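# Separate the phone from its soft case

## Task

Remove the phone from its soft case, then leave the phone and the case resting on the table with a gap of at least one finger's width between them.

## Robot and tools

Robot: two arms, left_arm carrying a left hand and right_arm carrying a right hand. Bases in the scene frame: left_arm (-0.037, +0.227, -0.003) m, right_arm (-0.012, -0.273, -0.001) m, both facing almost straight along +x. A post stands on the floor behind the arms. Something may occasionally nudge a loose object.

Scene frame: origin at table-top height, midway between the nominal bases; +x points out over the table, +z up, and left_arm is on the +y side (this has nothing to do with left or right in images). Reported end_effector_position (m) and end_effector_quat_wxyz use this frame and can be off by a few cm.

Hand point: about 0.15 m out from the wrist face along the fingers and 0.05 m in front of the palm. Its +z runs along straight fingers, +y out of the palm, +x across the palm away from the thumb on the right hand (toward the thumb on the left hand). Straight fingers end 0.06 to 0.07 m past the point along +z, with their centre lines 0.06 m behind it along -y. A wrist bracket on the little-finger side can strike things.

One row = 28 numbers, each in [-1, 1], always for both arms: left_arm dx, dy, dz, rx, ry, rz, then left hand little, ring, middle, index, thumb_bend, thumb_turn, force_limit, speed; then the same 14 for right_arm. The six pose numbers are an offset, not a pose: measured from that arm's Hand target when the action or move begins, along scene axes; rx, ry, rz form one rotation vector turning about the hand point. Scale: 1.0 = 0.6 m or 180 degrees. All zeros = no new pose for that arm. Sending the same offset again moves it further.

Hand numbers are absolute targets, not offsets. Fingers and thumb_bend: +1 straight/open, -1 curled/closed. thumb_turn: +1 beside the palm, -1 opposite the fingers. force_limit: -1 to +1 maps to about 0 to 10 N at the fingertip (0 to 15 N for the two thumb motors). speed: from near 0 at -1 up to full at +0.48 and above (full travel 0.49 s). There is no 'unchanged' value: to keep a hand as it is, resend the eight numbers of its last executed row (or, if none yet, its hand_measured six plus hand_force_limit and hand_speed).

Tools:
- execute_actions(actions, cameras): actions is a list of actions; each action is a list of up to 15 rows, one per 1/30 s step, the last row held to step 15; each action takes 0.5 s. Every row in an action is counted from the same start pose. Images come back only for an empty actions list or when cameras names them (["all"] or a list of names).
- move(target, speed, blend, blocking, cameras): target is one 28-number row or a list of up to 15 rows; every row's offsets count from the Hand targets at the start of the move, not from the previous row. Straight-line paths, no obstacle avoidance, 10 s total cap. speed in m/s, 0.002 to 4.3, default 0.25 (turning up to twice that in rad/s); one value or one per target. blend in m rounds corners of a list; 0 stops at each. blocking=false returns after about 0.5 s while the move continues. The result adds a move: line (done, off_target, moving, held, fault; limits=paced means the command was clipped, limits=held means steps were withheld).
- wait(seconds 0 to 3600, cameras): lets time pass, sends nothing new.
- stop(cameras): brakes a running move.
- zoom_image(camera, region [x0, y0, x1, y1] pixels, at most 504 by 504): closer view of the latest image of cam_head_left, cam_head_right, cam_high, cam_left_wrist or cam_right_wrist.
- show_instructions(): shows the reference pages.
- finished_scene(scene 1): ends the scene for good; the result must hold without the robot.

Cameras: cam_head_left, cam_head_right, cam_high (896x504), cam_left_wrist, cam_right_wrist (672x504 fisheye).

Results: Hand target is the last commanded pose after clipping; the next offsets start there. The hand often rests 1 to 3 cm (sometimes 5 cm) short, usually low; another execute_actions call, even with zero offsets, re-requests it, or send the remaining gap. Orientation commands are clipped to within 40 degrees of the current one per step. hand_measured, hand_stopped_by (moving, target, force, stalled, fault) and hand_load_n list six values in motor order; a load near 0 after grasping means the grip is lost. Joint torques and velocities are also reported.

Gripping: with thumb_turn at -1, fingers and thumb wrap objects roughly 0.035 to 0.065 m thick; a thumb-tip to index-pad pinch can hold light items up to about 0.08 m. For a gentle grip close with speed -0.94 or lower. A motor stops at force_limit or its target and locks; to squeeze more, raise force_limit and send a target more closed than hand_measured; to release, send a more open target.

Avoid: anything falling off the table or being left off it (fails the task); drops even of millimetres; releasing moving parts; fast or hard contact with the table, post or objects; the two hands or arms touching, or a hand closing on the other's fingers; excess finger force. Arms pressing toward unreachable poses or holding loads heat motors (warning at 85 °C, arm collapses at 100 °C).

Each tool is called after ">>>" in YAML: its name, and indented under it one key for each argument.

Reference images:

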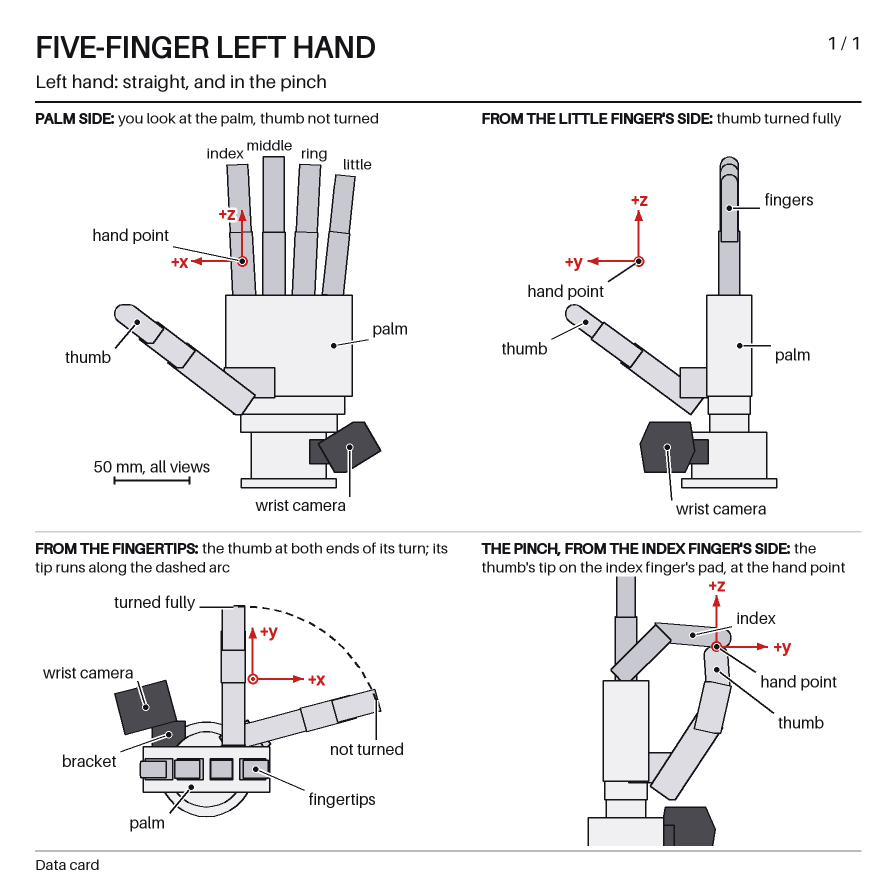

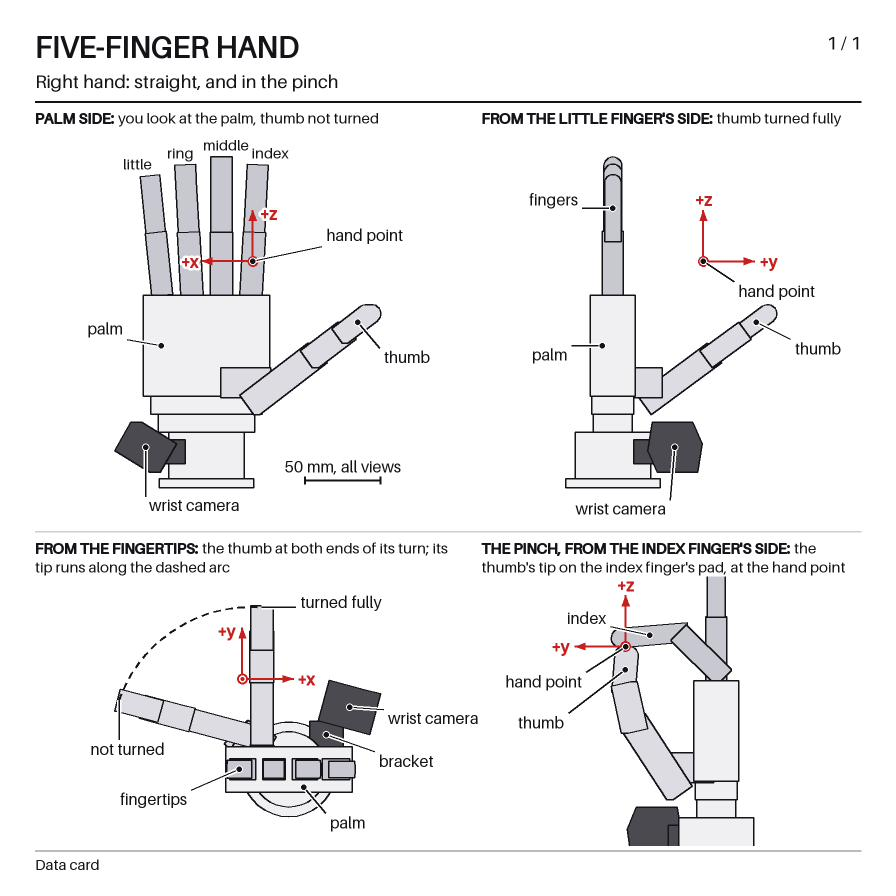

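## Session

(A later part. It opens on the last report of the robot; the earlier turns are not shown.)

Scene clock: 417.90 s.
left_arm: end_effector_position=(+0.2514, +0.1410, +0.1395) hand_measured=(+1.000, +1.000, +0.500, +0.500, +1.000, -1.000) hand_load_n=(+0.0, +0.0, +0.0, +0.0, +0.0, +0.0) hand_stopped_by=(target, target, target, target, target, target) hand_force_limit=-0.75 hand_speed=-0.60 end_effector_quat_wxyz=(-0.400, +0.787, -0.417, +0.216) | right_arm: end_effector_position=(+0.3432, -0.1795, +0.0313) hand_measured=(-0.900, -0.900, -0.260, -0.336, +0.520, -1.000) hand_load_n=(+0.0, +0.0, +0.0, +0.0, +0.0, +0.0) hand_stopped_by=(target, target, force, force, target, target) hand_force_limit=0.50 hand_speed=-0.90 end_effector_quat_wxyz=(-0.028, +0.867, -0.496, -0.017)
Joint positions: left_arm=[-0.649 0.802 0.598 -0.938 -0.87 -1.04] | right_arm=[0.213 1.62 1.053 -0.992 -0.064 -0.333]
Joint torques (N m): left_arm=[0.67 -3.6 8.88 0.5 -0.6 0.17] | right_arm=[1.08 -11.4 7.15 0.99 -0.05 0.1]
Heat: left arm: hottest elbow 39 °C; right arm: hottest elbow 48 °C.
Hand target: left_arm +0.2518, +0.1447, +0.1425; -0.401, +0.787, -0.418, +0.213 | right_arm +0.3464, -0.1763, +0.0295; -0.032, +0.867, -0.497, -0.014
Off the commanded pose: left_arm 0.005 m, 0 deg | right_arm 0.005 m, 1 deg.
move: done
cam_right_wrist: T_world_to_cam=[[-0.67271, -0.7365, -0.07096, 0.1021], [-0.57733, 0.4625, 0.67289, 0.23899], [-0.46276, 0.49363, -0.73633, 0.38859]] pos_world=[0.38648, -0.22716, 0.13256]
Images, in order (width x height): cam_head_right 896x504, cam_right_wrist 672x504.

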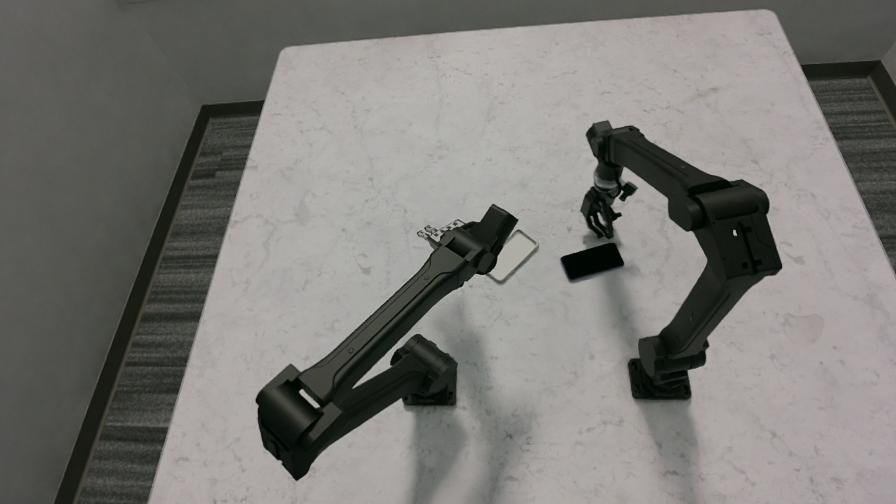

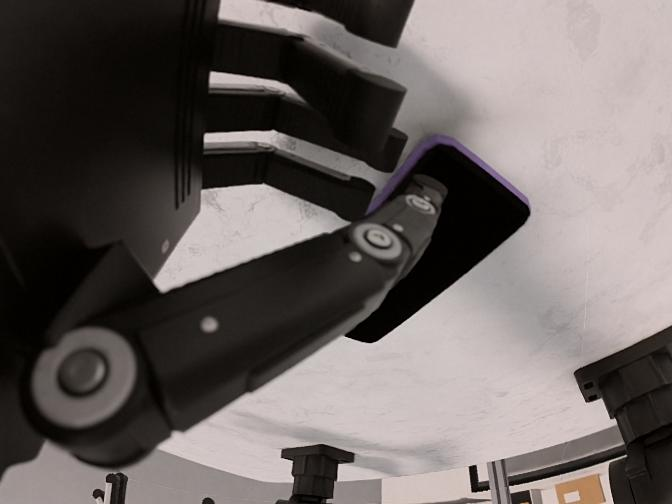

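>>> move:
  target: [0,0,0,0,0,0,1,1,0.5,0.5,1,-1,-0.75,-0.6,0.0,0,0.2,0,0,0,-0.9,-0.9,-0.74,-0.74,0.52,-1,0.5,-0.9]
  speed: 0.12
  cameras: ["cam_right_wrist","cam_head_right","cam_high","cam_head_left"]

>>> zoom_image:
  camera: "cam_high"
  region: [440, 160, 600, 310]

>>> zoom_image:
  camera: "cam_head_right"
  region: [540, 220, 660, 300]

Scene clock: 420.27 s.
left_arm: end_effector_position=(+0.2514, +0.1410, +0.1395) hand_measured=(+1.000, +1.000, +0.500, +0.500, +1.000, -1.000) hand_load_n=(+0.0, -0.5, +0.0, +0.0, +0.0, +0.0) hand_stopped_by=(target, target, target, target, target, target) hand_force_limit=-0.75 hand_speed=-0.60 end_effector_quat_wxyz=(-0.400, +0.787, -0.417, +0.216) | right_arm: end_effector_position=(+0.3324, -0.1817, +0.1299) hand_measured=(-0.900, -0.900, -0.260, -0.336, +0.520, -1.000) hand_load_n=(+0.0, +0.0, +0.0, +0.0, +0.0, +0.0) hand_stopped_by=(target, target, force, force, target, target) hand_force_limit=0.50 hand_speed=-0.90 end_effector_quat_wxyz=(-0.016, +0.867, -0.497, -0.031)
Joint positions: left_arm=[-0.649 0.802 0.598 -0.938 -0.87 -1.04] | right_arm=[0.213 1.508 1.198 -1.286 -0.064 -0.333]
Joint torques (N m): left_arm=[0.91 -3.08 8.85 0.43 -0.6 0.18] | right_arm=[1.08 -12.22 11.78 -0.18 -0.06 0.09]
Heat: left arm: hottest elbow 39 °C; right arm: hottest elbow 48 °C.
Hand target: left_arm +0.2518, +0.1447, +0.1425; -0.401, +0.787, -0.418, +0.213 | right_arm +0.3465, -0.1763, +0.1495; -0.033, +0.867, -0.497, -0.014
Off the commanded pose: left_arm 0.005 m, 0 deg | right_arm 0.025 m, 3 deg.
move: off_target (right_arm)
cam_right_wrist: T_world_to_cam=[[-0.67475, -0.7369, -0.04119, 0.09706], [-0.55262, 0.46744, 0.69, 0.1579], [-0.48921, 0.48834, -0.72263, 0.4633]] pos_world=[0.37939, -0.22853, 0.22984]
Images, in order (width x height): cam_head_left 896x504, cam_head_right 896x504, cam_high 896x504, cam_right_wrist 672x504.

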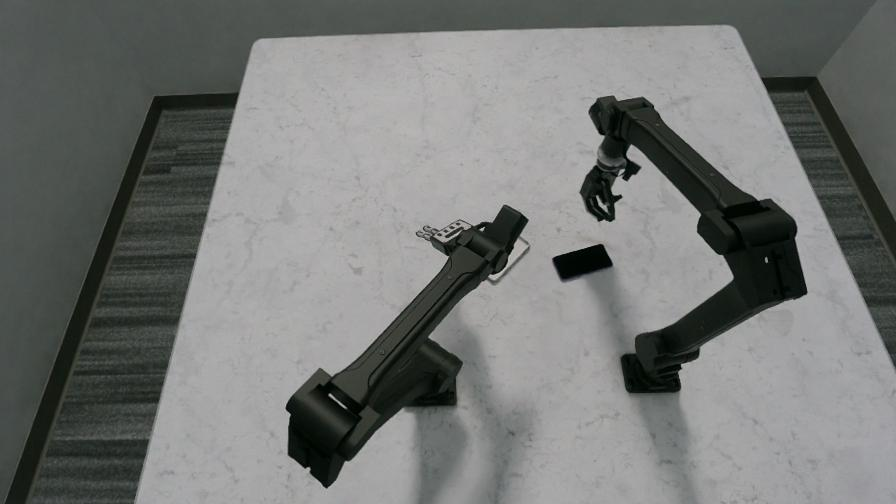

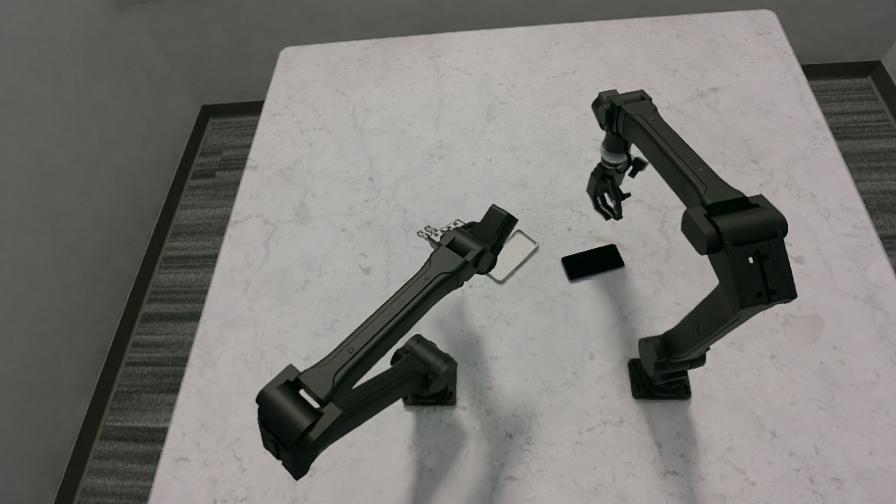

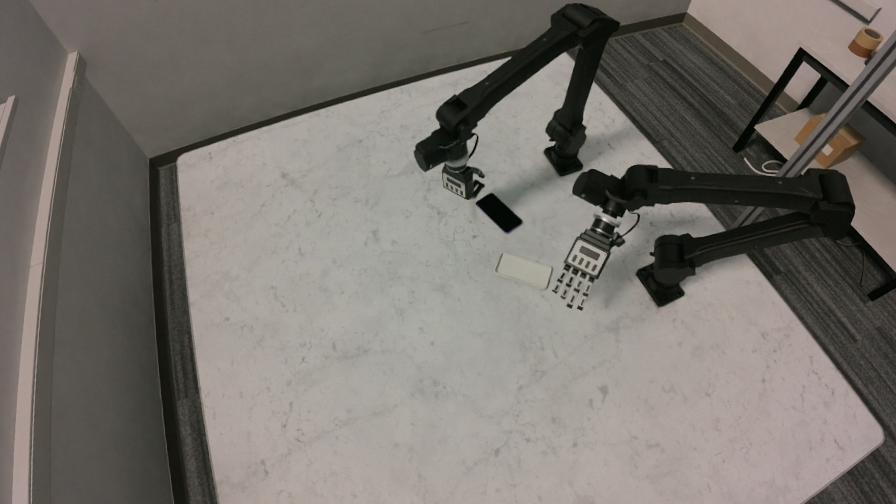

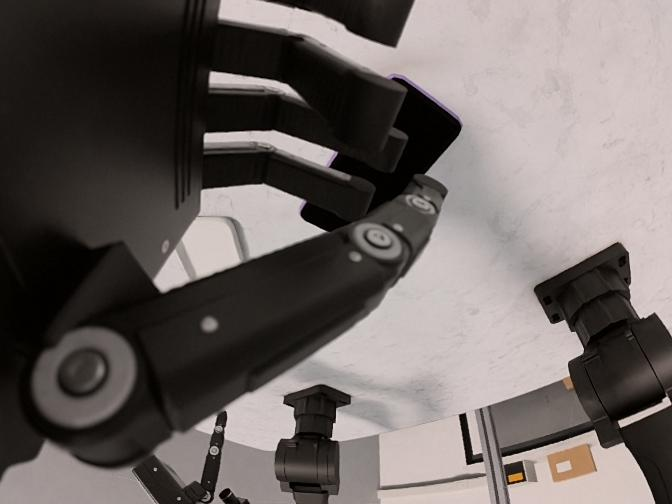

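Scaled by 3.150 from the camera's image (finer frame: 1280x720).

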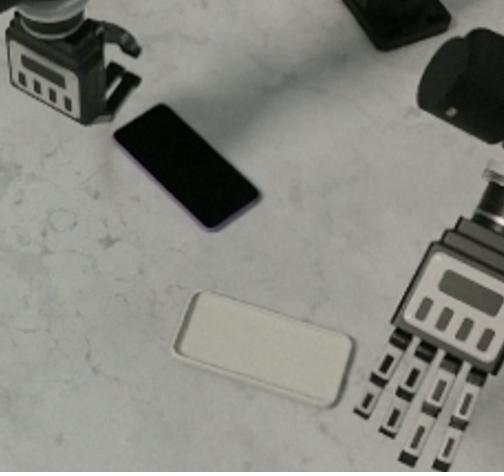

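Scaled by 4.200 from the camera's image (finer frame: 1280x720).

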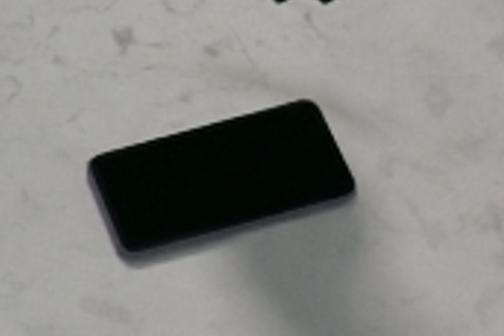

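>>> finished_scene:

The scene is finished: the task was done.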